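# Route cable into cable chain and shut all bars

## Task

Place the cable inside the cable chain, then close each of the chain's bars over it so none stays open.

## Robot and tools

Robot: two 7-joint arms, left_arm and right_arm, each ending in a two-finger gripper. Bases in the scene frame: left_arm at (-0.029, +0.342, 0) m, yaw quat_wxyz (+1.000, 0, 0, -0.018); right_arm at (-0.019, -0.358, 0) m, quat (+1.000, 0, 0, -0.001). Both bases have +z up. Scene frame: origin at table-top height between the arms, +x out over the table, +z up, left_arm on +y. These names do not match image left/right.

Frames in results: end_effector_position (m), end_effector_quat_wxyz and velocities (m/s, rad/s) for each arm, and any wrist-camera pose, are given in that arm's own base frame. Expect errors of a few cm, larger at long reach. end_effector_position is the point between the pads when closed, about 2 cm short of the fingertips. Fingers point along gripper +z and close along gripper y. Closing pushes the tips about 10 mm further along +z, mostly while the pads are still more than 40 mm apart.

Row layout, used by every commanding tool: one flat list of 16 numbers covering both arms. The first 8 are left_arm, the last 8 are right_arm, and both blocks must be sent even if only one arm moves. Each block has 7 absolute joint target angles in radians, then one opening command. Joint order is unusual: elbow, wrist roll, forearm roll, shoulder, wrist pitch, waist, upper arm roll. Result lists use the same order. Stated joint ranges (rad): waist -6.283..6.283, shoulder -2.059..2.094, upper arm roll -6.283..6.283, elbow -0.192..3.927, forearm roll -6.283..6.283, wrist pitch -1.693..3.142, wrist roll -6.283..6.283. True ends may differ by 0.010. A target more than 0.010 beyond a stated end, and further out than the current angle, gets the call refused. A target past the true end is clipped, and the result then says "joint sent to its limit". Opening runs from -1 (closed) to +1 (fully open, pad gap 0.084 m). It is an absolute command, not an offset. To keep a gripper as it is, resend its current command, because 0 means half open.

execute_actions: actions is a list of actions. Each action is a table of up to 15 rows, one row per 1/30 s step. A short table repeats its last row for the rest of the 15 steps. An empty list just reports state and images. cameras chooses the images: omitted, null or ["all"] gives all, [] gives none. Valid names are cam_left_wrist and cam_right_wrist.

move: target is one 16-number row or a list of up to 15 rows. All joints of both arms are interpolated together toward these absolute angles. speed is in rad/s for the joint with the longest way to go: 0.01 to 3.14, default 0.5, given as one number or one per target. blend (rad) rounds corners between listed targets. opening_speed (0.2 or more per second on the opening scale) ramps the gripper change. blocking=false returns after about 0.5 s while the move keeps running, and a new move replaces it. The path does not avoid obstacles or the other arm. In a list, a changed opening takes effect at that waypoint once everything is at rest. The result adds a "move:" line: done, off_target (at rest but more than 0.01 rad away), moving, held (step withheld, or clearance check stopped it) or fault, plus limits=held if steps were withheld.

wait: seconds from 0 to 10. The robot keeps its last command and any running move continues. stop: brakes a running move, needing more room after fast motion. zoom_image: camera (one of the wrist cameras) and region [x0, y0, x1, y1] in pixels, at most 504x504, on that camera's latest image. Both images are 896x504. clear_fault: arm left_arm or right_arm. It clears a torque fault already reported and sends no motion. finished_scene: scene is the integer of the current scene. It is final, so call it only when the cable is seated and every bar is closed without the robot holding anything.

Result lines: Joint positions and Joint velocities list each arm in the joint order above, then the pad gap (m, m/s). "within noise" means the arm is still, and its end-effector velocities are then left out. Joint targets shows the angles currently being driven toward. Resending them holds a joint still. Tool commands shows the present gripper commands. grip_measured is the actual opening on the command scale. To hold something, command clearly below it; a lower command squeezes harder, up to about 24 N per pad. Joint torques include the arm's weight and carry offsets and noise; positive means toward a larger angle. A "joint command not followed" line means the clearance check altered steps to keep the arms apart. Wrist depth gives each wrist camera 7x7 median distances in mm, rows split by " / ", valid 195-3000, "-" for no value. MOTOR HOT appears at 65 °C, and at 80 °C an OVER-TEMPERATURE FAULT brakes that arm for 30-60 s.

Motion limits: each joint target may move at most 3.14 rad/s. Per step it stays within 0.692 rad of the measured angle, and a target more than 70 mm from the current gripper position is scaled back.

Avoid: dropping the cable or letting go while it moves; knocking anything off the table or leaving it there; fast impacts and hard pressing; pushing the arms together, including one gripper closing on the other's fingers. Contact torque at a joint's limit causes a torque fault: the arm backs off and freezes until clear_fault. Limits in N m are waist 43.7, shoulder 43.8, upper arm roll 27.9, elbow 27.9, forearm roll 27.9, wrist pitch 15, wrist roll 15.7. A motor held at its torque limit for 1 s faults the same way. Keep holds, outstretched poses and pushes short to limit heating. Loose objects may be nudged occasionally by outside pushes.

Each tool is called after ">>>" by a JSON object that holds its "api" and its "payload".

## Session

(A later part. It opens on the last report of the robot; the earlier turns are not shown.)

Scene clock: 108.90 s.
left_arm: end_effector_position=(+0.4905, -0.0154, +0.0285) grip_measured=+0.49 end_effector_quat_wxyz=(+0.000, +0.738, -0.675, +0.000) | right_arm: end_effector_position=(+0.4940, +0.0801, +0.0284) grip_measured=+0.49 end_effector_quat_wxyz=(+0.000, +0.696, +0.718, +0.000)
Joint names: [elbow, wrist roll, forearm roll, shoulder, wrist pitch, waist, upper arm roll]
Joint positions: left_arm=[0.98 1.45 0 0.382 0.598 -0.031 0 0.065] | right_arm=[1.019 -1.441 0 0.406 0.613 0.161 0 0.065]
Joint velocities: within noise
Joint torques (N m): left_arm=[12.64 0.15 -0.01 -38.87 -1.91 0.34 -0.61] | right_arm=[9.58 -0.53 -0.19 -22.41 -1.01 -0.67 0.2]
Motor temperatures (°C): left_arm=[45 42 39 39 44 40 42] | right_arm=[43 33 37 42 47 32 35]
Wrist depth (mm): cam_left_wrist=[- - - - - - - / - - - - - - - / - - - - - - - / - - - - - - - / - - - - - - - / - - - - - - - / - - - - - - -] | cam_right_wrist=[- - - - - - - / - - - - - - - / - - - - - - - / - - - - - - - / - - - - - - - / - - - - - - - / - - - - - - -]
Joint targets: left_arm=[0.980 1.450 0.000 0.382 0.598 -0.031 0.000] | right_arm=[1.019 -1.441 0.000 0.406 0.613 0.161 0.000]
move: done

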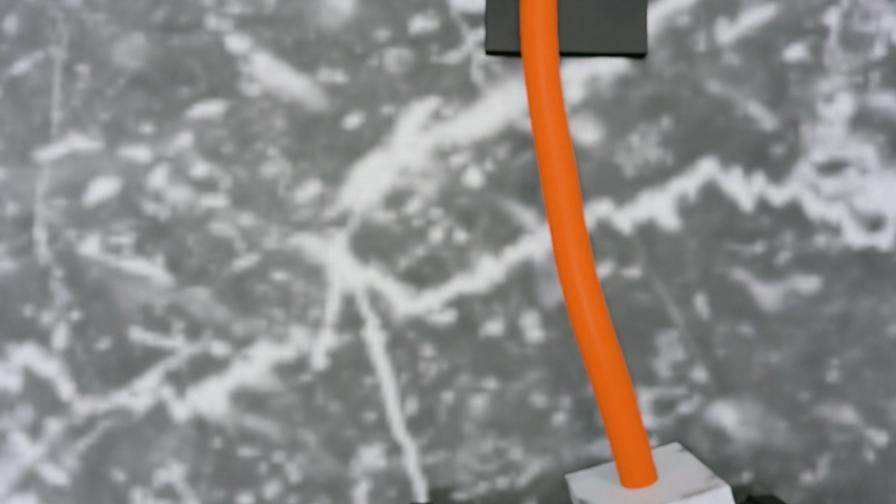

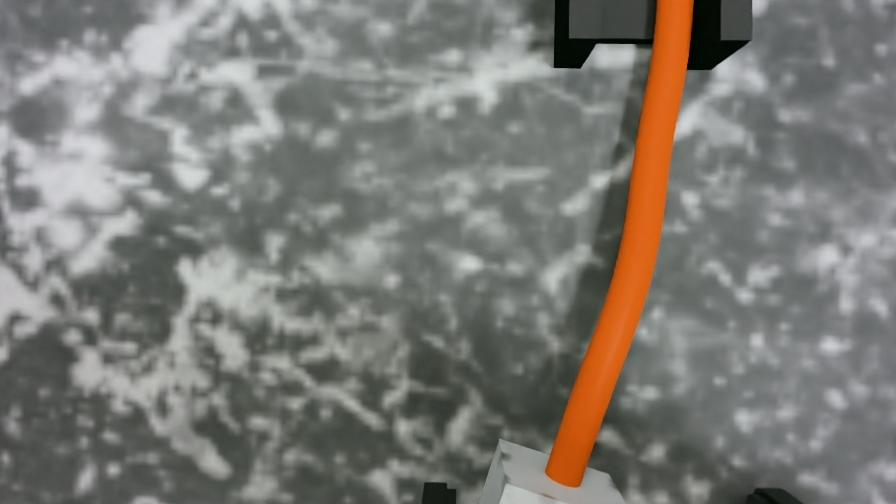

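>>> {"api": "move", "payload": {"target": [0.9798, 1.45, 0, 0.3817, 0.5981, -0.0313, 0, 1, 1.0193, -1.441, 0, 0.4061, 0.6132, 0.1607, 0, 1], "speed": 0.1, "opening_speed": 0.4}}

Scene clock: 111.87 s.
left_arm: end_effector_position=(+0.4905, -0.0154, +0.0285) grip_measured=+1.00 end_effector_quat_wxyz=(+0.000, +0.738, -0.675, +0.000) | right_arm: end_effector_position=(+0.4940, +0.0801, +0.0284) grip_measured=+1.00 end_effector_quat_wxyz=(+0.000, +0.696, +0.718, +0.000)
Joint names: [elbow, wrist roll, forearm roll, shoulder, wrist pitch, waist, upper arm roll]
Joint positions: left_arm=[0.98 1.45 0 0.382 0.598 -0.031 0 0.084] | right_arm=[1.019 -1.441 0 0.406 0.613 0.161 0 0.084]
Joint velocities: within noise
Joint torques (N m): left_arm=[13.2 0.15 -0.01 -38.76 -1.65 -0.02 -0.58] | right_arm=[9.17 -0.5 -0.02 -22.55 -1.15 -0.51 0.07]
Motor temperatures (°C): left_arm=[45 42 39 39 44 40 42] | right_arm=[43 33 37 42 47 32 35]
Wrist depth (mm): cam_left_wrist=[- - - - - - - / - - - - - - - / - - - - - - - / - - - - - - - / - - - - - - - / - - - - - - - / - - - - - - -] | cam_right_wrist=[- - - - - - - / - - - - - - - / - - - - - - - / - - - - - - - / - - - - - - - / - - - - - - - / - - - - - - -]
Joint targets: left_arm=[0.980 1.450 0.000 0.382 0.598 -0.031 0.000] | right_arm=[1.019 -1.441 0.000 0.406 0.613 0.161 0.000]
move: done

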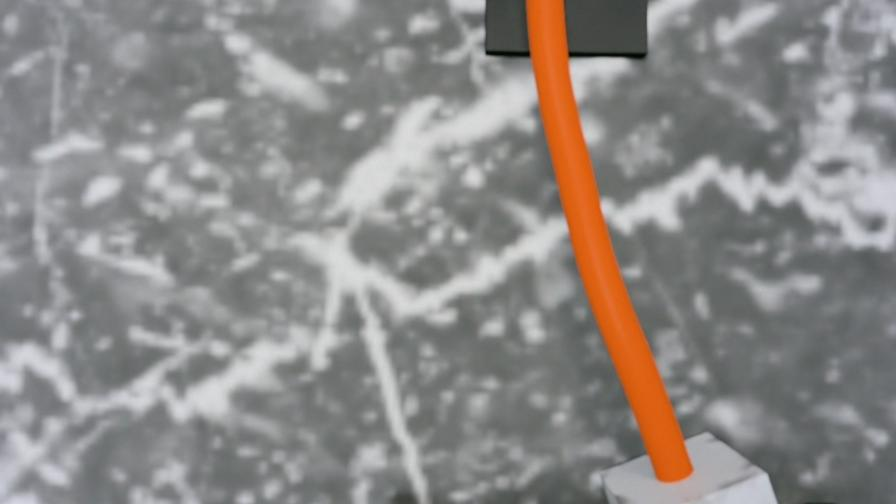

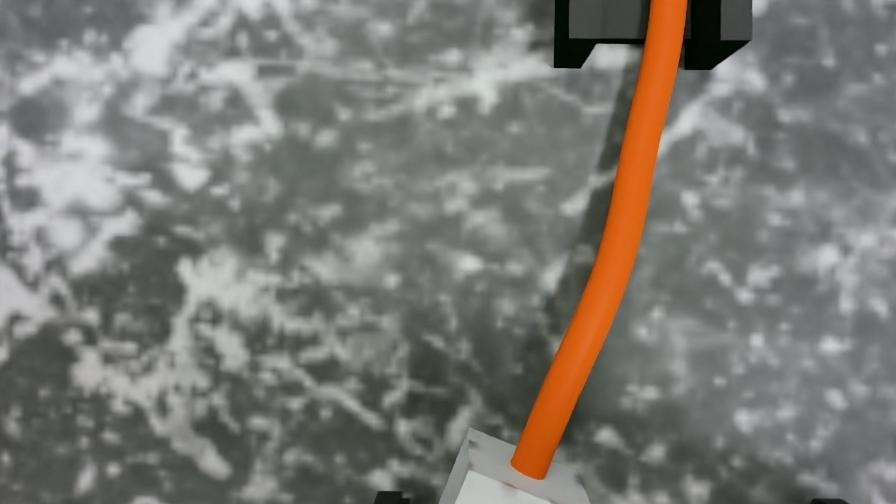

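>>> {"api": "move", "payload": {"target": [[0.9308, 1.45, 0, 0.3511, 0.5797, -0.0313, 0, 1, 0.9703, -1.441, 0, 0.3757, 0.5946, 0.1607, 0, 1],[0.965, 1.45, 0, 0.1971, 0.7679, -0.0313, 0, 1, 1.0042, -1.441, 0, 0.2255, 0.7787, 0.1607, 0, 1],[0.965, 1.45, 0, 0.1971, 0.7679, -0.0313, 0, 1,1.2217, 0.772, 0, 0.035, 1.1867, 0.7563, 0, 1]], "speed": [0.1, 0.2, 0.8]}}

Scene clock: 119.60 s.
left_arm: end_effector_position=(+0.4783, -0.0150, +0.1000) grip_measured=+1.00 end_effector_quat_wxyz=(+0.000, +0.738, -0.675, +0.000) | right_arm: end_effector_position=(+0.3530, +0.3330, +0.2500) grip_measured=+1.00 end_effector_quat_wxyz=(+0.000, +1.000, -0.008, +0.000)
Joint names: [elbow, wrist roll, forearm roll, shoulder, wrist pitch, waist, upper arm roll]
Joint positions: left_arm=[0.965 1.45 0 0.197 0.768 -0.031 0 0.084] | right_arm=[1.222 0.772 0 0.035 1.187 0.756 0 0.084]
Joint velocities: within noise
Joint torques (N m): left_arm=[14.39 -0.04 0.31 -35.28 -1.96 -1.04 -0.44] | right_arm=[11.81 0.5 -0.09 -18.86 -0.88 2 -0.07]
Motor temperatures (°C): left_arm=[45 42 39 39 44 40 42] | right_arm=[43 33 37 42 47 32 35]
Wrist depth (mm): cam_left_wrist=[228 228 229 226 230 231 231 / 227 228 228 229 230 230 231 / 226 227 228 229 230 230 231 / 226 227 227 228 229 230 230 / 226 226 227 228 229 229 230 / 226 226 227 228 228 229 210 / 225 226 227 227 228 229 229] | cam_right_wrist=[380 378 378 377 377 377 376 / 380 368 374 366 365 365 375 / 379 379 378 378 376 377 375 / 380 379 379 378 378 377 376 / 380 380 379 377 377 375 376 / 381 379 379 379 377 377 376 / 381 379 378 378 377 377 376]
Joint targets: left_arm=[0.965 1.450 0.000 0.197 0.768 -0.031 0.000] | right_arm=[1.222 0.772 0.000 0.035 1.187 0.756 0.000]
move: done

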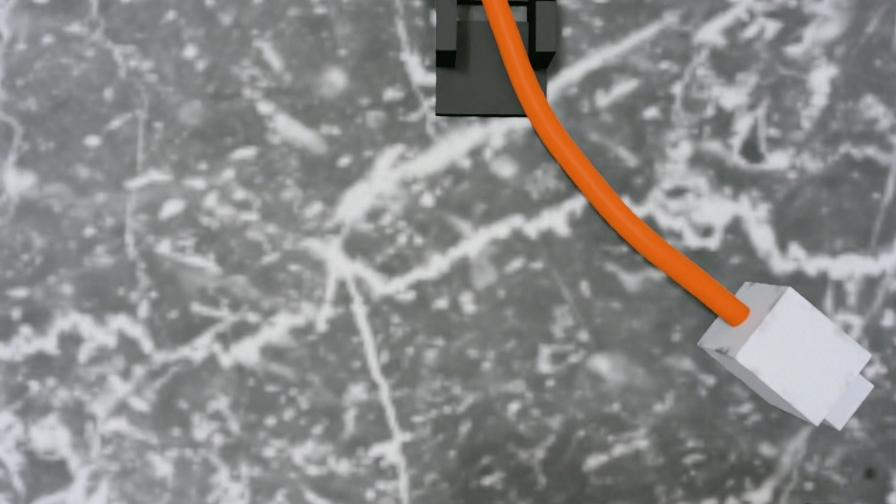

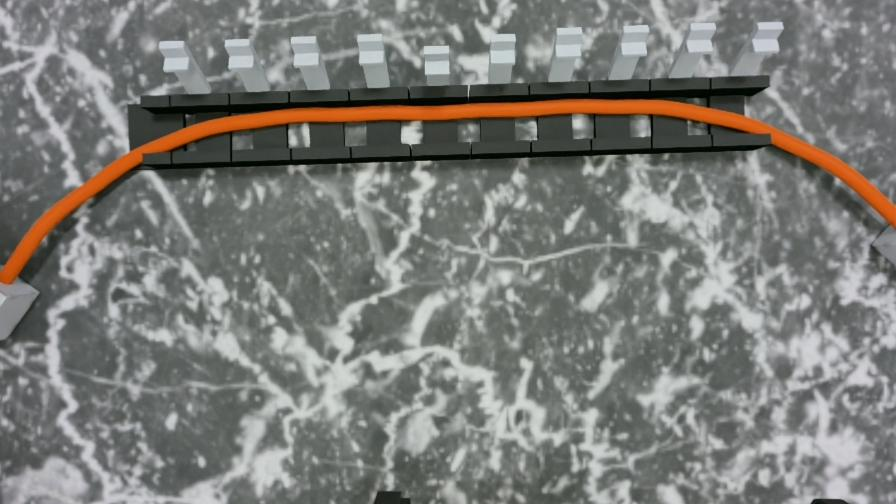

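>>> {"api": "zoom_image", "payload": {"camera": "cam_right_wrist", "region": [600, 10, 896, 180]}}

>>> {"api": "zoom_image", "payload": {"camera": "cam_right_wrist", "region": [100, 20, 396, 190]}}

Scaled by 1.703 from the camera's 896x504 image, which has a finer 1280x720 frame.

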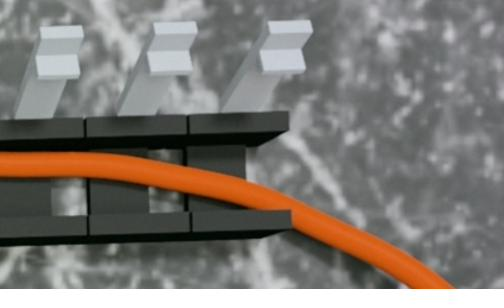

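Scaled by 1.703 from the camera's 896x504 image, which has a finer 1280x720 frame.

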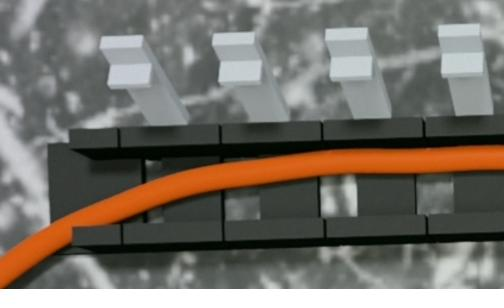

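>>> {"api": "move", "payload": {"target": [[0.965, 1.45, 0, 0.1971, 0.7679, -0.0313, 0, 1, 1.468, 3.4759, 0, 0.4945, 0.9735, 0.3519, 0, -1],[0.965, 1.45, 0, 0.1971, 0.7679, -0.0313, 0, 1, 1.4259, 3.4759, 0, 0.5755, 0.8504, 0.3519, 0, -1]], "speed": [0.9,0.3], "opening_speed": 1.5, "cameras": ["cam_right_wrist"]}}

Scene clock: 136.00 s.
left_arm: end_effector_position=(+0.4783, -0.0150, +0.1000) grip_measured=+1.00 end_effector_quat_wxyz=(+0.000, +0.738, -0.675, +0.000) | right_arm: end_effector_position=(+0.5520, +0.2027, +0.0651) grip_measured=-1.00 end_effector_quat_wxyz=(+0.000, -0.009, +1.000, +0.000)
Joint names: [elbow, wrist roll, forearm roll, shoulder, wrist pitch, waist, upper arm roll]
Joint positions: left_arm=[0.965 1.45 0 0.197 0.768 -0.031 0 0.084] | right_arm=[1.426 3.476 0 0.575 0.85 0.352 0 0]
Joint velocities: within noise
Joint torques (N m): left_arm=[13.78 -0.07 0.07 -34.61 -2.73 -1.23 -0.51] | right_arm=[9.53 0.58 0.01 -24 -2.53 -2.56 0.34]
Motor temperatures (°C): left_arm=[45 42 39 39 44 40 42] | right_arm=[43 33 37 42 47 32 35]
Wrist depth (mm): cam_left_wrist=[228 228 229 225 230 231 231 / 227 228 228 228 230 231 231 / 227 227 228 228 229 230 231 / 226 227 228 228 229 230 230 / 226 227 227 228 229 229 230 / 225 226 227 228 228 229 210 / 225 226 227 227 228 229 229] | cam_right_wrist=[196 - 195 - - - - / 196 196 195 - - - - / 196 195 195 - - - - / 196 195 - - - - - / 196 195 - - - - - / 195 - - - - - - / 195 - - - - - -]
Joint targets: left_arm=[0.965 1.450 0.000 0.197 0.768 -0.031 0.000] | right_arm=[1.426 3.476 0.000 0.576 0.850 0.352 0.000]
move: done
Images, in order (width x height): cam_right_wrist 896x504.

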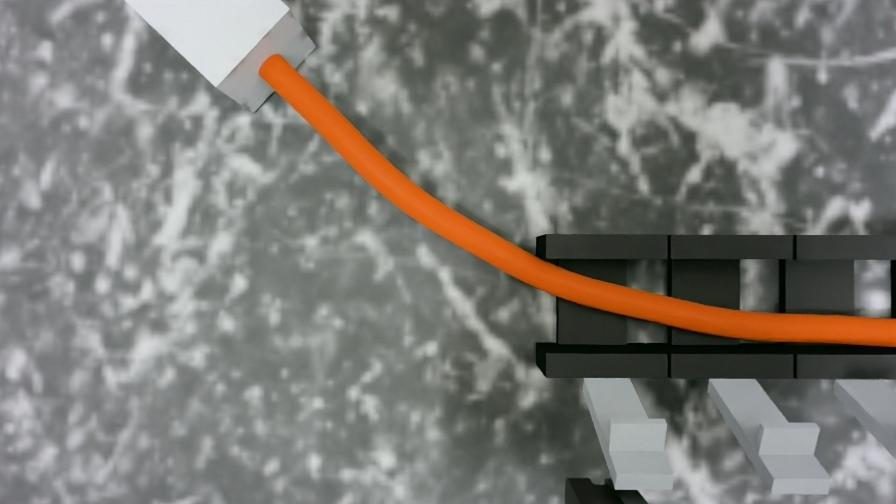

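>>> {"api": "move", "payload": {"target": [[0.965, 1.45, 0, 0.1971, 0.7679, -0.0313, 0, 1, 1.4392, 3.4878, 0, 0.5835, 0.8557, 0.3638, 0, -1],[0.965, 1.45, 0, 0.1971, 0.7679, -0.0313, 0, 1, 1.3223, 3.5039, 0, 0.5126, 0.8097, 0.3799, 0, -1]], "speed": [0.2,0.12], "cameras": ["cam_right_wrist"]}}

Scene clock: 143.97 s.
left_arm: end_effector_position=(+0.4783, -0.0150, +0.1000) grip_measured=+1.00 end_effector_quat_wxyz=(+0.000, +0.738, -0.675, +0.000) | right_arm: end_effector_position=(+0.5265, +0.2102, +0.0650) grip_measured=-1.00 end_effector_quat_wxyz=(+0.000, -0.009, +1.000, +0.000)
Joint names: [elbow, wrist roll, forearm roll, shoulder, wrist pitch, waist, upper arm roll]
Joint positions: left_arm=[0.965 1.45 0 0.197 0.768 -0.031 0 0.084] | right_arm=[1.322 3.504 0 0.513 0.81 0.38 0 0]
Joint velocities: within noise
Joint torques (N m): left_arm=[13.55 -0.21 0.25 -33.76 -2.73 -1.4 -0.32] | right_arm=[9.35 0.36 0.19 -26.13 -2.72 1.59 0.89]
Motor temperatures (°C): left_arm=[45 42 39 39 44 40 41] | right_arm=[43 33 37 42 47 32 35]
Wrist depth (mm): cam_left_wrist=[227 228 229 225 230 231 232 / 227 227 228 228 230 230 231 / 227 227 228 228 229 230 231 / 226 227 228 228 229 230 231 / 226 226 227 228 229 229 230 / 225 226 227 227 228 229 210 / 225 226 227 227 228 229 229] | cam_right_wrist=[197 196 195 195 - - - / 196 - 195 - - - - / 196 196 - - - - - / 196 195 - - - - - / 196 195 - - - - - / 195 - - - - - - / 195 - - - - - -]
Joint targets: left_arm=[0.965 1.450 0.000 0.197 0.768 -0.031 0.000] | right_arm=[1.322 3.504 0.000 0.513 0.810 0.380 0.000]
move: done
Images, in order (width x height): cam_right_wrist 896x504.

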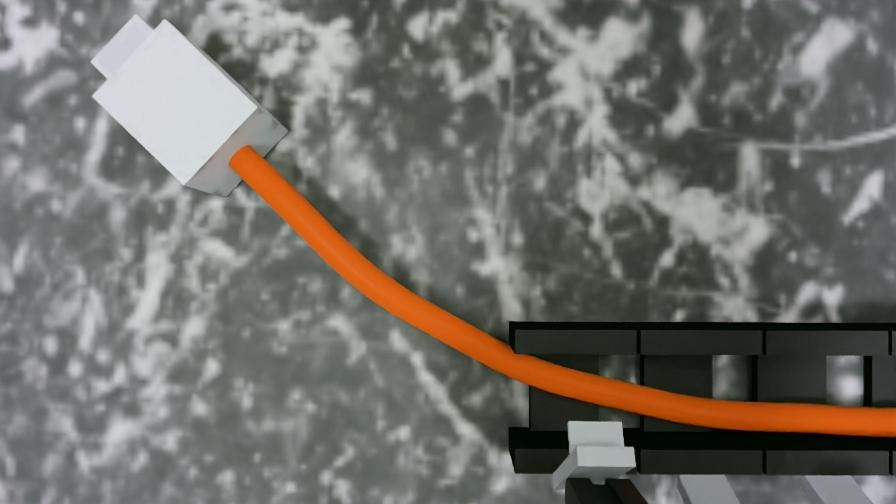

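>>> {"api": "move", "payload": {"target": [[0.965, 1.45, 0, 0.1971, 0.7679, -0.0313, 0, 1, 1.2544, 3.514, 0, 0.4853, 0.7691, 0.39, 0, -1],[0.965, 1.45, 0, 0.1971, 0.7679, -0.0313, 0, 1, 1.209, 3.5209, 0, 0.4785, 0.7305, 0.3969, 0, -1]], "speed": 0.12, "cameras": ["cam_right_wrist"]}}

Scene clock: 146.30 s.
left_arm: end_effector_position=(+0.4783, -0.0150, +0.1000) grip_measured=+1.00 end_effector_quat_wxyz=(+0.000, +0.738, -0.675, +0.000) | right_arm: end_effector_position=(+0.5017, +0.2102, +0.0482) grip_measured=-1.00 end_effector_quat_wxyz=(+0.000, -0.009, +1.000, +0.000)
Joint names: [elbow, wrist roll, forearm roll, shoulder, wrist pitch, waist, upper arm roll]
Joint positions: left_arm=[0.965 1.45 0 0.197 0.768 -0.031 0 0.084] | right_arm=[1.209 3.521 0 0.478 0.73 0.397 0 0]
Joint velocities: within noise
Joint torques (N m): left_arm=[13.5 -0.13 0.4 -33.56 -2.71 -1.54 -0.52] | right_arm=[5.73 0.56 0.19 -18.6 -1.17 2.75 0.68]
Motor temperatures (°C): left_arm=[45 42 39 39 44 40 41] | right_arm=[43 33 37 42 47 32 35]
Wrist depth (mm): cam_left_wrist=[227 228 229 225 230 231 232 / 227 228 228 229 230 230 231 / 227 227 228 228 229 230 231 / 226 227 228 228 229 230 230 / 226 226 227 228 229 229 230 / 226 226 227 228 228 229 210 / 225 226 227 227 228 229 229] | cam_right_wrist=[- - - - - - - / - - - - - - - / - - - - - - - / - - - - - - - / - - - - - - - / - - - - - - - / - - - - - - -]
Joint targets: left_arm=[0.965 1.450 0.000 0.197 0.768 -0.031 0.000] | right_arm=[1.209 3.521 0.000 0.479 0.730 0.397 0.000]
move: done
Images, in order (width x height): cam_right_wrist 896x504.

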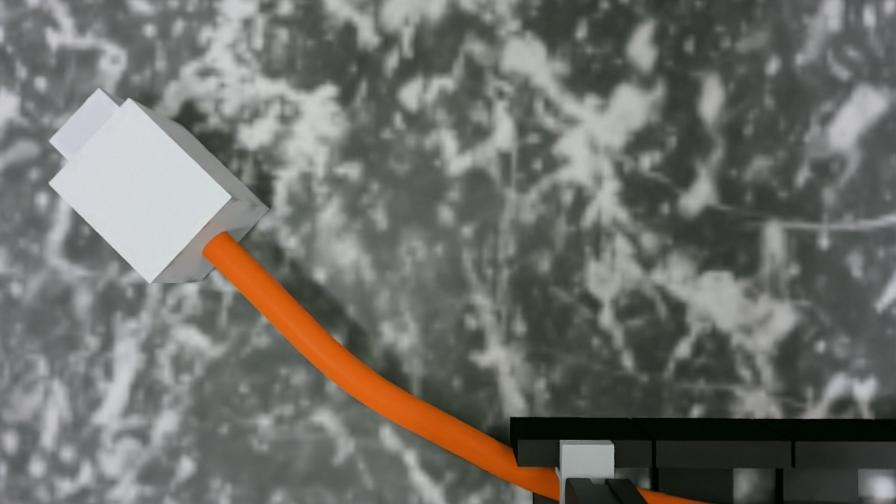

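>>> {"api": "move", "payload": {"target": [0.965, 1.45, 0, 0.1971, 0.7679, -0.0313, 0, 1, 1.1868, 3.5244, 0, 0.4779, 0.7089, 0.4004, 0, -1], "speed": 0.06, "cameras": ["cam_right_wrist"]}}

Scene clock: 148.33 s.
left_arm: end_effector_position=(+0.4783, -0.0150, +0.1000) grip_measured=+1.00 end_effector_quat_wxyz=(+0.000, +0.738, -0.675, +0.000) | right_arm: end_effector_position=(+0.5100, +0.2143, +0.0747) grip_measured=-1.00 end_effector_quat_wxyz=(+0.026, -0.008, +1.000, +0.010)
Joint names: [elbow, wrist roll, forearm roll, shoulder, wrist pitch, waist, upper arm roll]
Joint positions: left_arm=[0.965 1.45 0 0.197 0.768 -0.031 0 0.084] | right_arm=[1.198 3.523 0 0.424 0.718 0.398 0 0]
Joint velocities: within noise
Joint torques (N m): left_arm=[13.78 -0.36 0.4 -33.59 -2.73 -1.19 -0.54] | right_arm=[9.39 -0.03 0.34 -23.79 -1.58 0.45 0.75]
Motor temperatures (°C): left_arm=[45 42 39 39 44 40 41] | right_arm=[43 33 37 42 47 32 35]
Wrist depth (mm): cam_left_wrist=[228 228 229 226 230 231 231 / 227 228 228 229 229 230 231 / 227 227 228 228 229 230 231 / 226 227 228 228 229 230 231 / 226 227 227 228 229 229 230 / 225 226 227 228 228 229 210 / 225 226 227 227 228 229 230] | cam_right_wrist=[196 197 197 197 197 197 198 / 197 197 198 198 198 198 199 / 198 - 199 199 199 199 199 / 199 200 200 200 200 200 201 / 200 200 201 201 201 201 201 / 201 201 201 202 - 198 199 / 202 203 202 203 - - 199]
Joint targets: left_arm=[0.965 1.450 0.000 0.197 0.768 -0.031 0.000] | right_arm=[1.198 3.523 0.000 0.424 0.718 0.399 0.000]
Tool commands: left_gripper/opening=+1.0 right_gripper/opening=-1.0
TORQUE FAULT: the external load on the shoulder of the right arm reached its load limit, and that arm stopped. The contact can be on any part of that arm beyond that joint, not only on its tool. A torque fault puts only its own arm into a fault stop. That arm's remaining commands of this call were not run. The hold on the shoulder of that arm was moved back by the arm itself, up to 3 degrees, as the stop began. That arm is still stopped at the end of this call. While its stop runs, that arm, its gripper or tool too, takes no new command.
CLEAR FAULT: the right arm stays stopped (state 4) until you call clear_fault(arm="right_arm").
End effector pose when the fault began: right_arm: position (+0.4998, +0.2103, +0.0461), quat_wxyz (+0.002, -0.009, +1.000, +0.001)
Joint positions when the fault began: right_arm=[1.198 3.523 0 0.476 0.718 0.399 0 0]
move: fault (right_arm); right_arm: the shoulder is farthest, 0.054 rad from its target
Images, in order (width x height): cam_right_wrist 896x504.

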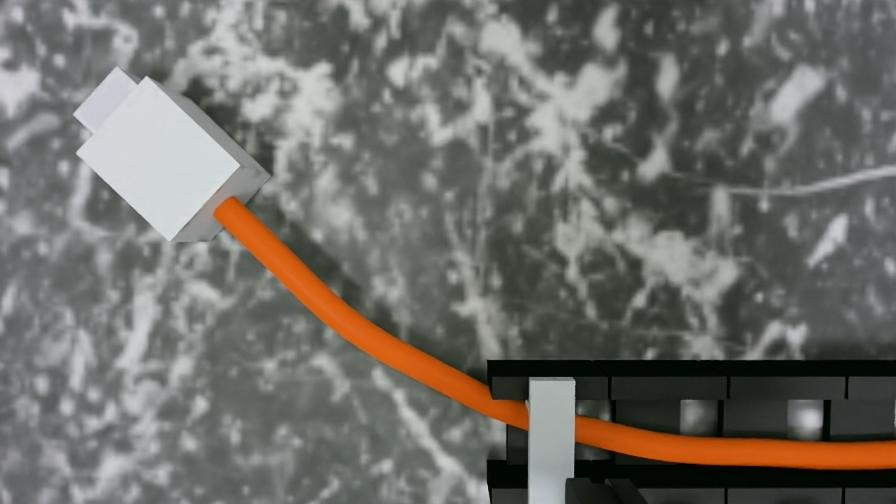

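>>> {"api": "clear_fault", "payload": {"arm": "right_arm", "cameras": ["cam_right_wrist"]}}

>>> {"api": "zoom_image", "payload": {"camera": "cam_right_wrist", "region": [470, 340, 730, 504]}}

Scene clock: 149.40 s.
left_arm: end_effector_position=(+0.4783, -0.0150, +0.1000) grip_measured=+1.00 end_effector_quat_wxyz=(+0.000, +0.738, -0.675, +0.000) | right_arm: end_effector_position=(+0.5100, +0.2143, +0.0748) grip_measured=-1.00 end_effector_quat_wxyz=(+0.026, -0.008, +1.000, +0.011)
Joint names: [elbow, wrist roll, forearm roll, shoulder, wrist pitch, waist, upper arm roll]
Joint positions: left_arm=[0.965 1.45 0 0.197 0.768 -0.031 0 0.084] | right_arm=[1.198 3.523 0 0.424 0.718 0.398 0 0]
Joint velocities: within noise
Joint torques (N m): left_arm=[13.72 -0.34 0.29 -33.56 -2.74 -1.07 -0.45] | right_arm=[9.19 -0.13 0.04 -24.27 -1.6 0.56 0.8]
Motor temperatures (°C): left_arm=[45 42 39 39 44 40 41] | right_arm=[43 33 37 42 47 32 35]
Wrist depth (mm): cam_left_wrist=[227 228 229 226 230 231 232 / 227 228 228 229 230 230 231 / 227 227 228 229 229 230 231 / 226 227 228 228 229 230 231 / 226 227 227 228 229 229 230 / 225 226 227 227 228 229 210 / 225 226 227 227 228 229 229] | cam_right_wrist=[196 197 197 197 197 197 197 / 197 197 198 198 198 198 198 / 198 - 199 199 199 199 200 / 199 200 200 200 200 200 201 / 200 201 201 201 201 201 202 / 201 201 202 202 - 199 199 / 202 202 203 203 - - 200]
Joint targets: left_arm=[0.965 1.450 0.000 0.197 0.768 -0.031 0.000] | right_arm=[1.198 3.523 0.000 0.424 0.718 0.399 0.000]
Tool commands: left_gripper/opening=+1.0 right_gripper/opening=-1.0
TORQUE FAULT, CONTINUED: the right arm's stop, for the torque fault of the shoulder that an earlier result reported, is over. The call counts as one of the actions that you can send in this scene. The hold on the shoulder of that arm was moved back by the arm itself, up to 3 degrees, as the stop began. That arm's target is now where it stood when the stop ended, not its last command. That arm keeps its grip as last carried out and accepts commands again: back off and push less far.
CLEAR FAULT: your call cleared the right arm's torque fault. If a joint's load stays at its limit, that arm stops again at once.
Images, in order (width x height): cam_right_wrist 896x504.

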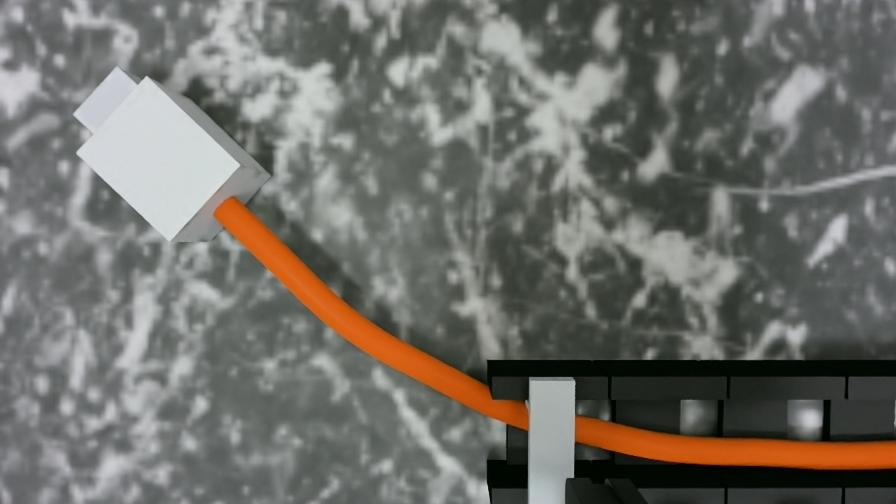

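Scaled by 1.938 from the camera's 896x504 image, which has a finer 1280x720 frame.

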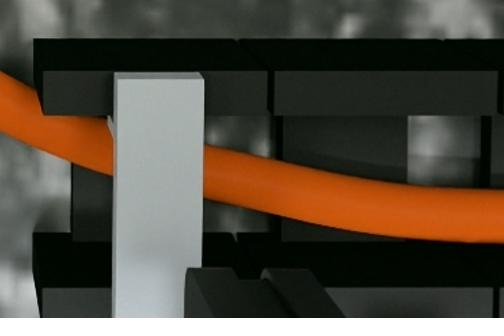

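>>> {"api": "move", "payload": {"target": [[0.965, 1.45, 0, 0.1971, 0.7679, -0.0313, 0, 1, 1.2382, 3.5209, 0, 0.386, 0.8522, 0.3969, 0, -1],[0.965, 1.45, 0, 0.1971, 0.7679, -0.0313, 0, 1, 1.5574, 3.5674, 0, 0.6073, 0.9501, 0.4434, 0, -0.38]], "speed": [0.3,0.4], "blend": [0.03,0], "cameras": ["cam_right_wrist"]}}

Scene clock: 157.67 s.
left_arm: end_effector_position=(+0.4783, -0.0150, +0.1000) grip_measured=+1.00 end_effector_quat_wxyz=(+0.000, +0.738, -0.675, +0.000) | right_arm: end_effector_position=(+0.5510, +0.2617, +0.0900) grip_measured=-0.40 end_effector_quat_wxyz=(+0.000, -0.009, +1.000, +0.000)
Joint names: [elbow, wrist roll, forearm roll, shoulder, wrist pitch, waist, upper arm roll]
Joint positions: left_arm=[0.965 1.45 0 0.197 0.768 -0.031 0 0.084] | right_arm=[1.557 3.567 0 0.607 0.95 0.443 0 0.027]
Joint velocities: within noise
Joint torques (N m): left_arm=[13.63 -0.29 0.14 -33.22 -2.71 -1.02 -0.62] | right_arm=[11.23 0.5 0.94 -24.63 -0.95 1.32 -0.78]
Motor temperatures (°C): left_arm=[45 42 39 39 44 39 41] | right_arm=[43 33 37 42 47 32 35]
Wrist depth (mm): cam_left_wrist=[227 228 229 225 230 231 232 / 227 228 228 229 230 230 231 / 227 227 228 229 229 230 231 / 227 227 227 228 229 230 230 / 226 227 227 228 229 229 230 / 225 226 227 227 228 229 210 / 225 226 227 227 228 229 230] | cam_right_wrist=[216 221 220 220 219 218 218 / 208 221 220 219 219 218 217 / 221 220 220 219 219 218 218 / 221 220 219 219 215 214 213 / 221 220 219 207 206 207 207 / 220 220 219 219 - 217 217 / 220 219 219 218 217 217 217]
Joint targets: left_arm=[0.965 1.450 0.000 0.197 0.768 -0.031 0.000] | right_arm=[1.557 3.567 0.000 0.607 0.950 0.443 0.000]
move: done
Images, in order (width x height): cam_right_wrist 896x504.

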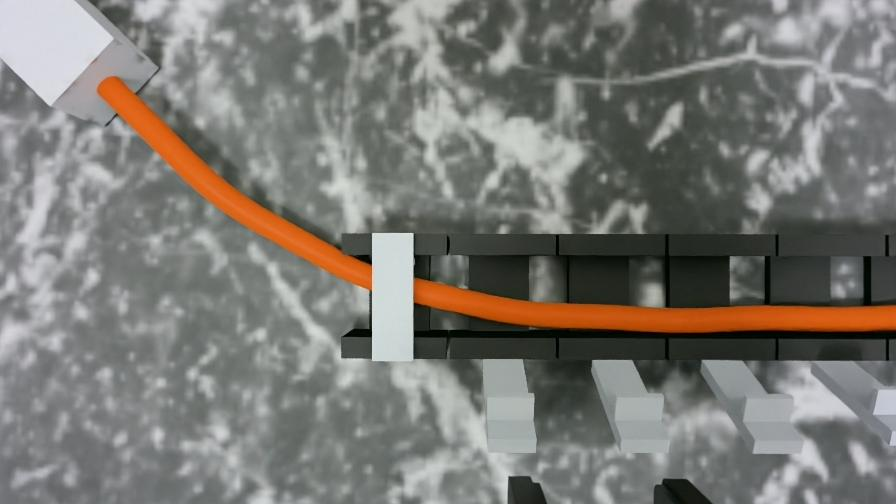

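>>> {"api": "move", "payload": {"target": [[0.965, 1.45, 0, 0.1971, 0.7679, -0.0313, 0, 1, 1.5614, 3.5646, 0, 0.6563, 0.9051, 0.4406, 0, -0.38],[0.965, 1.45, 0, 0.1971, 0.7679, -0.0313, 0, 1, 1.4187, 3.5865, 0, 0.5713, 0.8474, 0.4625, 0, -0.38],[0.965, 1.45, 0, 0.1971, 0.7679, -0.0313, 0, 1, 1.3496, 3.5981, 0, 0.5433, 0.8063, 0.4741, 0, -0.38],[0.965, 1.45, 0, 0.1971, 0.7679, -0.0313, 0, 1, 1.3037, 3.6062, 0, 0.5349, 0.7688, 0.4822, 0, -0.38]], "speed": [0.2,0.15,0.12,0.08], "blend": [0,0.01,0.01,0], "cameras": ["cam_right_wrist"]}}

Scene clock: 165.13 s.
left_arm: end_effector_position=(+0.4783, -0.0150, +0.1000) grip_measured=+1.00 end_effector_quat_wxyz=(+0.000, +0.738, -0.675, +0.000) | right_arm: end_effector_position=(+0.5001, +0.2618, +0.0487) grip_measured=-0.40 end_effector_quat_wxyz=(+0.000, -0.009, +1.000, +0.000)
Joint names: [elbow, wrist roll, forearm roll, shoulder, wrist pitch, waist, upper arm roll]
Joint positions: left_arm=[0.965 1.45 0 0.197 0.768 -0.031 0 0.084] | right_arm=[1.304 3.606 0 0.535 0.769 0.482 0 0.027]
Joint velocities: within noise
Joint torques (N m): left_arm=[13.62 -0.44 0.33 -32.58 -2.8 -1.16 -0.53] | right_arm=[4.33 0.41 0.7 -15.35 -0.84 1.4 0.67]
Motor temperatures (°C): left_arm=[45 42 39 39 44 39 41] | right_arm=[43 33 37 42 47 32 35]
Wrist depth (mm): cam_left_wrist=[227 228 229 226 230 231 231 / 227 228 228 229 230 230 231 / 227 227 228 229 229 230 231 / 227 227 228 228 229 230 230 / 226 226 227 228 229 229 230 / 226 226 227 228 228 229 210 / 225 226 227 227 228 229 229] | cam_right_wrist=[- - - - - - - / - - - - - - - / - - - - - - - / - - - - - - - / - - - - - - - / - - - - - - - / - - - - - - -]
Joint targets: left_arm=[0.965 1.450 0.000 0.197 0.768 -0.031 0.000] | right_arm=[1.304 3.606 0.000 0.535 0.769 0.482 0.000]
move: done
Images, in order (width x height): cam_right_wrist 896x504.

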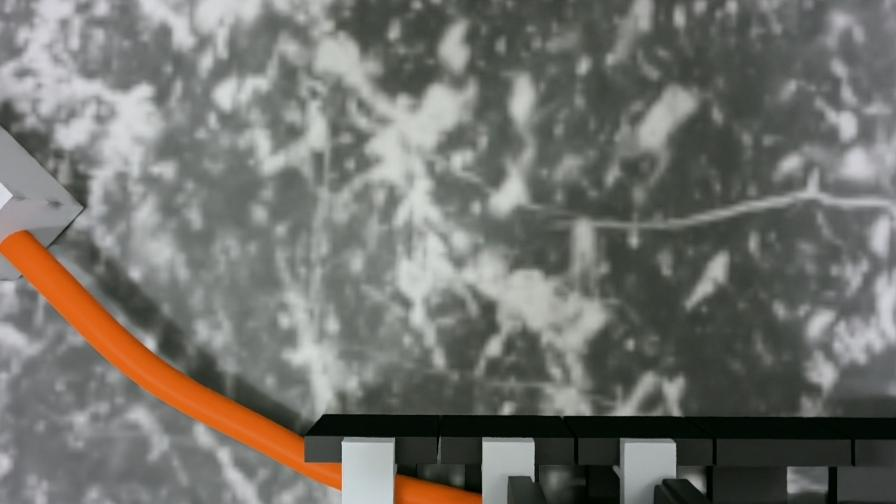

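>>> {"api": "zoom_image", "payload": {"camera": "cam_right_wrist", "region": [290, 380, 710, 504]}}

Scaled by 1.200 from the camera's 896x504 image, which has a finer 1280x720 frame.

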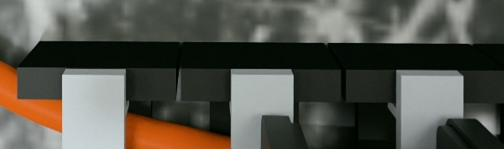

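>>> {"api": "move", "payload": {"target": [[0.965, 1.45, 0, 0.1971, 0.7679, -0.0313, 0, 1, 1.3034, 3.6062, 0, 0.5363, 0.7672, 0.4822, 0, -0.38],[0.965, 1.45, 0, 0.1971, 0.7679, -0.0313, 0, 1, 1.3253, 3.6062, 0, 0.4633, 0.8620, 0.4822, 0, -0.38]], "speed": [0.05,0.3], "cameras": ["cam_right_wrist"]}}

Scene clock: 167.83 s.
left_arm: end_effector_position=(+0.4783, -0.0150, +0.1000) grip_measured=+1.00 end_effector_quat_wxyz=(+0.000, +0.738, -0.675, +0.000) | right_arm: end_effector_position=(+0.5000, +0.2617, +0.0900) grip_measured=-0.40 end_effector_quat_wxyz=(+0.000, -0.009, +1.000, +0.000)
Joint names: [elbow, wrist roll, forearm roll, shoulder, wrist pitch, waist, upper arm roll]
Joint positions: left_arm=[0.965 1.45 0 0.197 0.768 -0.031 0 0.084] | right_arm=[1.325 3.606 0 0.463 0.862 0.482 0 0.027]
Joint velocities: within noise
Joint torques (N m): left_arm=[13.73 -0.29 0.31 -32.62 -2.67 -1.24 -0.55] | right_arm=[10.82 0.5 0.63 -24.84 -1 -0.59 1]
Motor temperatures (°C): left_arm=[45 42 39 39 44 39 41] | right_arm=[43 32 37 42 47 32 35]
Wrist depth (mm): cam_left_wrist=[227 228 229 226 230 231 232 / 227 228 228 229 230 230 231 / 226 227 228 229 229 230 230 / 226 227 228 228 229 230 230 / 226 226 227 228 229 229 230 / 226 226 227 227 228 229 210 / 226 226 227 227 228 229 229] | cam_right_wrist=[222 221 220 220 219 218 218 / 221 221 220 220 219 218 218 / 211 221 220 219 219 218 218 / 202 220 220 219 218 218 217 / 221 220 220 219 218 218 217 / 221 220 219 205 205 206 206 / 221 220 219 210 206 213 212]
Joint targets: left_arm=[0.965 1.450 0.000 0.197 0.768 -0.031 0.000] | right_arm=[1.325 3.606 0.000 0.463 0.862 0.482 0.000]
move: done
Images, in order (width x height): cam_right_wrist 896x504.

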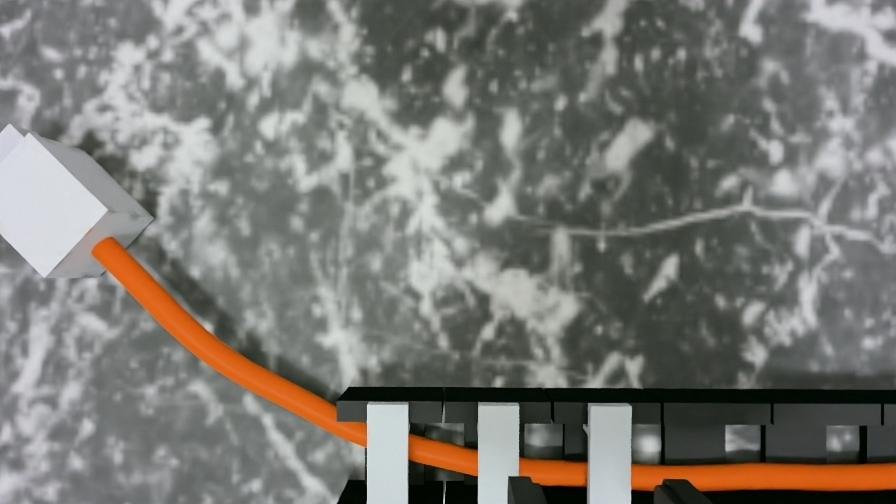

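>>> {"api": "move", "payload": {"target": [[0.965, 1.45, 0, 0.1971, 0.7679, -0.0313, 0, 1, 1.7628, 3.66, 0, 0.7299, 1.0329, 0.536, 0, -0.38]], "speed": [0.4], "cameras": ["cam_right_wrist"]}}

Scene clock: 174.93 s.
left_arm: end_effector_position=(+0.4783, -0.0150, +0.1000) grip_measured=+1.00 end_effector_quat_wxyz=(+0.000, +0.738, -0.675, +0.000) | right_arm: end_effector_position=(+0.5540, +0.3290, +0.0899) grip_measured=-0.40 end_effector_quat_wxyz=(+0.000, -0.009, +1.000, +0.000)
Joint names: [elbow, wrist roll, forearm roll, shoulder, wrist pitch, waist, upper arm roll]
Joint positions: left_arm=[0.965 1.45 0 0.197 0.768 -0.031 0 0.084] | right_arm=[1.763 3.66 0 0.73 1.033 0.536 0 0.027]
Joint velocities: within noise
Joint torques (N m): left_arm=[13.45 -0.39 0.29 -32.53 -2.81 -1.23 -0.49] | right_arm=[11.43 0.53 0.22 -26.61 -0.82 2.07 -0.93]
Motor temperatures (°C): left_arm=[45 42 39 39 44 39 41] | right_arm=[43 32 37 42 47 32 35]
Wrist depth (mm): cam_left_wrist=[227 228 229 226 230 231 232 / 227 228 228 229 230 230 231 / 227 227 228 229 229 230 231 / 226 227 228 228 229 230 230 / 226 227 227 228 229 229 230 / 226 226 227 228 228 229 210 / 225 226 226 227 228 228 229] | cam_right_wrist=[221 220 220 220 219 218 217 / 221 220 220 219 218 218 217 / 221 220 220 219 218 218 217 / 221 208 215 214 214 213 213 / 221 216 219 208 208 207 206 / 220 219 219 219 218 217 - / 220 220 219 218 217 217 216]
Joint targets: left_arm=[0.965 1.450 0.000 0.197 0.768 -0.031 0.000] | right_arm=[1.763 3.660 0.000 0.730 1.033 0.536 0.000]
move: done
Images, in order (width x height): cam_right_wrist 896x504.

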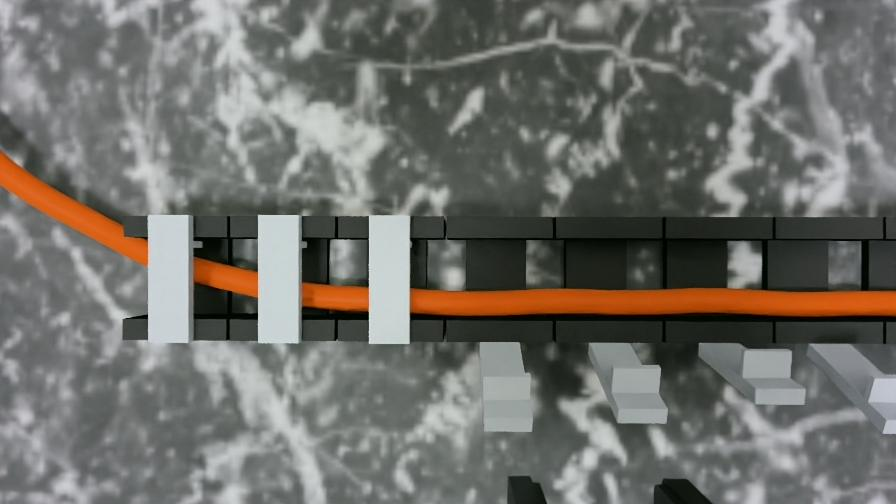

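>>> {"api": "move", "payload": {"target": [[0.965, 1.45, 0, 0.1971, 0.7679, -0.0313, 0, 1, 1.7451, 3.66, 0, 0.7634, 0.9817, 0.536, 0, -0.38],[0.965, 1.45, 0, 0.1971, 0.7679, -0.0313, 0, 1, 1.5902, 3.6847, 0, 0.6733, 0.9169, 0.5607, 0, -0.38],[0.965, 1.45, 0, 0.1971, 0.7679, -0.0313, 0, 1, 1.5168, 3.6978, 0, 0.6432, 0.8736, 0.5738, 0, -0.38],[0.965, 1.45, 0, 0.1971, 0.7679, -0.0313, 0, 1, 1.4688, 3.7069, 0, 0.6329, 0.8359, 0.5829, 0, -0.38]], "speed": [0.2,0.15,0.12,0.08], "blend": [0,0.01,0.01,0], "cameras": ["cam_right_wrist"]}}

Scene clock: 179.87 s.
left_arm: end_effector_position=(+0.4783, -0.0150, +0.1000) grip_measured=+1.00 end_effector_quat_wxyz=(+0.000, +0.738, -0.675, +0.000) | right_arm: end_effector_position=(+0.4990, +0.3291, +0.0487) grip_measured=-0.40 end_effector_quat_wxyz=(+0.000, -0.009, +1.000, +0.000) end_effector_velocity=(-0.001, +0.000, +0.000) end_effector_angular_velocity=(+0.000, +0.002, +0.000)
Joint names: [elbow, wrist roll, forearm roll, shoulder, wrist pitch, waist, upper arm roll]
Joint positions: left_arm=[0.965 1.45 0 0.197 0.768 -0.031 0 0.084] | right_arm=[1.469 3.707 0 0.633 0.836 0.583 0 0.027]
Joint velocities: left_arm=[within noise] | right_arm=[-0.001 0 0 0 0 0 0.001 -0.002]
Joint torques (N m): left_arm=[13.66 -0.28 0.21 -32.92 -2.57 -1.09 -0.52] | right_arm=[4 0.52 -0.11 -13.97 0.44 1.24 0.5]
Motor temperatures (°C): left_arm=[45 42 39 39 44 39 41] | right_arm=[43 32 37 42 47 32 35]
Wrist depth (mm): cam_left_wrist=[227 228 229 226 230 231 232 / 227 228 228 229 230 230 231 / 227 227 228 229 229 230 231 / 226 227 227 228 229 229 230 / 226 227 227 228 229 229 230 / 225 226 227 227 228 229 210 / 225 226 227 227 228 228 229] | cam_right_wrist=[- - - - - - - / - - - - - - - / - - - - - - - / - - - - - - - / - - - - - - - / - - - - - - - / - - - - - - -]
Joint targets: left_arm=[0.965 1.450 0.000 0.197 0.768 -0.031 0.000] | right_arm=[1.469 3.707 0.000 0.633 0.836 0.583 0.000]
move: done
Images, in order (width x height): cam_right_wrist 896x504.

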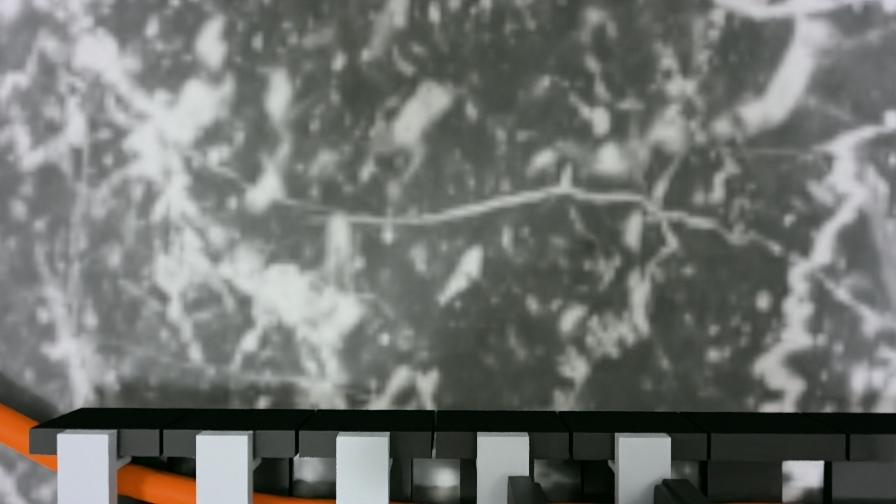

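Press a touch more and retract.

>>> {"api": "move", "payload": {"target": [[0.965, 1.45, 0, 0.1971, 0.7679, -0.0313, 0, 1, 1.4686, 3.7069, 0, 0.6338, 0.8348, 0.5829, 0, -0.38],[0.965, 1.45, 0, 0.1971, 0.7679, -0.0313, 0, 1, 1.4912, 3.7069, 0, 0.567, 0.9242, 0.5829, 0, -0.38]], "speed": [0.05,0.3], "cameras": ["cam_right_wrist"]}}

Scene clock: 181.53 s.
left_arm: end_effector_position=(+0.4783, -0.0150, +0.1000) grip_measured=+1.00 end_effector_quat_wxyz=(+0.000, +0.738, -0.675, +0.000) | right_arm: end_effector_position=(+0.4990, +0.3290, +0.0899) grip_measured=-0.40 end_effector_quat_wxyz=(+0.000, -0.009, +1.000, +0.000)
Joint names: [elbow, wrist roll, forearm roll, shoulder, wrist pitch, waist, upper arm roll]
Joint positions: left_arm=[0.965 1.45 0 0.197 0.768 -0.031 0 0.084] | right_arm=[1.491 3.707 0 0.567 0.924 0.583 0 0.027]
Joint velocities: within noise
Joint torques (N m): left_arm=[13.67 -0.17 0.4 -32.56 -2.72 -1.16 -0.61] | right_arm=[11.29 0.21 -0.27 -26.71 -0.78 -2.29 -1.23]
Motor temperatures (°C): left_arm=[45 42 39 39 44 39 41] | right_arm=[43 32 37 42 47 32 35]
Wrist depth (mm): cam_left_wrist=[227 228 229 226 230 231 232 / 227 227 228 229 230 231 231 / 226 227 228 229 229 230 231 / 226 227 227 228 229 230 230 / 226 227 227 228 229 229 230 / 225 226 227 228 228 229 210 / 225 226 227 227 228 228 230] | cam_right_wrist=[221 221 220 219 219 218 217 / 221 221 220 219 218 218 217 / 221 220 220 219 218 218 217 / 221 220 219 219 218 217 217 / 221 220 220 219 218 218 217 / 220 198 199 200 200 200 201 / 220 209 208 215 214 213 212]
Joint targets: left_arm=[0.965 1.450 0.000 0.197 0.768 -0.031 0.000] | right_arm=[1.491 3.707 0.000 0.567 0.924 0.583 0.000]
move: done
Images, in order (width x height): cam_right_wrist 896x504.

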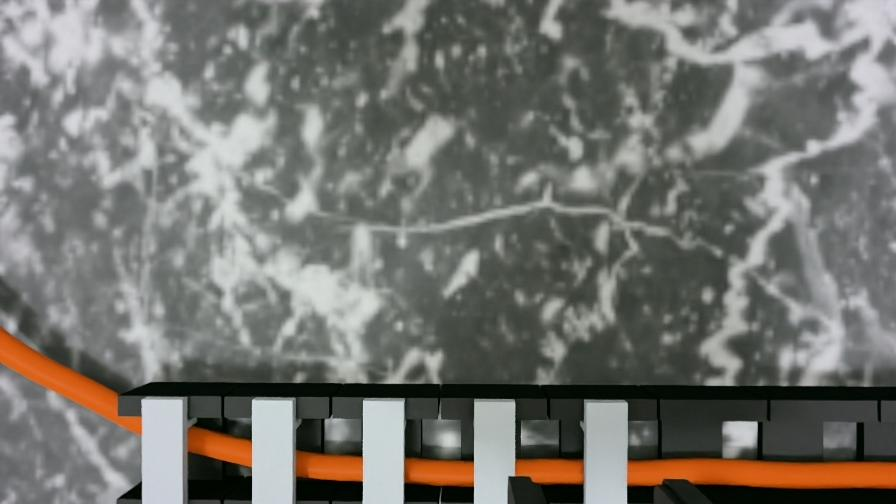

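>>> {"api": "move", "payload": {"target": [[0.965, 1.45, 0, 0.1971, 0.7679, -0.0313, 0, 1, 2.027, 3.7479, 0, 0.8825, 1.1445, 0.6239, 0, -0.38]], "speed": [0.4], "cameras": ["cam_right_wrist"]}}

Scene clock: 188.47 s.
left_arm: end_effector_position=(+0.4783, -0.0150, +0.1000) grip_measured=+1.00 end_effector_quat_wxyz=(+0.000, +0.738, -0.675, +0.000) | right_arm: end_effector_position=(+0.5515, +0.3970, +0.0900) grip_measured=-0.40 end_effector_quat_wxyz=(+0.000, -0.009, +1.000, +0.000)
Joint names: [elbow, wrist roll, forearm roll, shoulder, wrist pitch, waist, upper arm roll]
Joint positions: left_arm=[0.965 1.45 0 0.197 0.768 -0.031 0 0.084] | right_arm=[2.027 3.748 0 0.882 1.144 0.624 0 0.027]
Joint velocities: within noise
Joint torques (N m): left_arm=[13.71 -0.3 0.41 -32.77 -2.68 -0.97 -0.42] | right_arm=[11.68 0.51 -0.5 -28.95 -0.8 1.74 -1.14]
Motor temperatures (°C): left_arm=[45 42 39 39 44 39 41] | right_arm=[43 32 37 42 47 32 35]
Wrist depth (mm): cam_left_wrist=[227 228 229 225 230 231 232 / 227 228 228 229 230 230 231 / 227 227 228 228 229 230 231 / 226 227 228 228 229 230 230 / 226 227 227 228 229 229 230 / 226 226 227 227 228 229 210 / 225 226 227 227 228 229 229] | cam_right_wrist=[221 221 220 219 219 218 217 / 221 220 220 219 218 218 217 / 221 220 220 219 218 218 217 / 216 216 215 215 214 213 212 / 216 216 209 207 207 207 207 / 220 219 219 218 218 217 216 / 220 219 219 218 217 217 216]
Joint targets: left_arm=[0.965 1.450 0.000 0.197 0.768 -0.031 0.000] | right_arm=[2.027 3.748 0.000 0.882 1.145 0.624 0.000]
move: done
Images, in order (width x height): cam_right_wrist 896x504.

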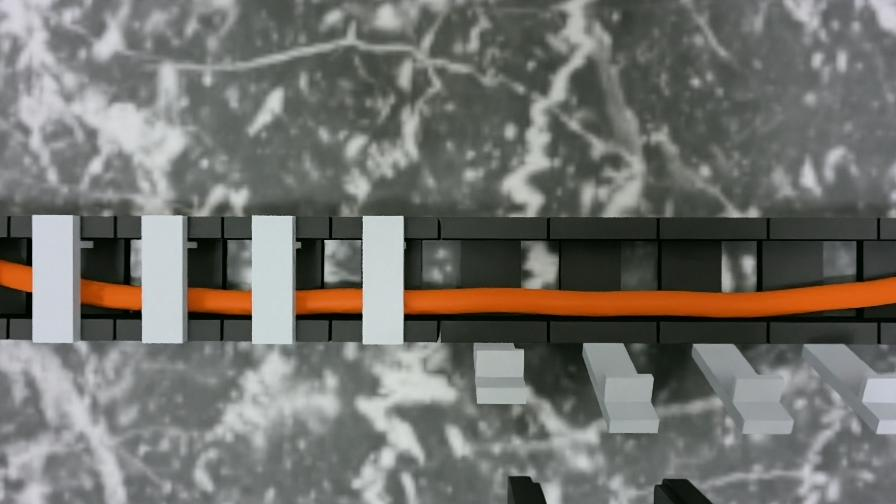

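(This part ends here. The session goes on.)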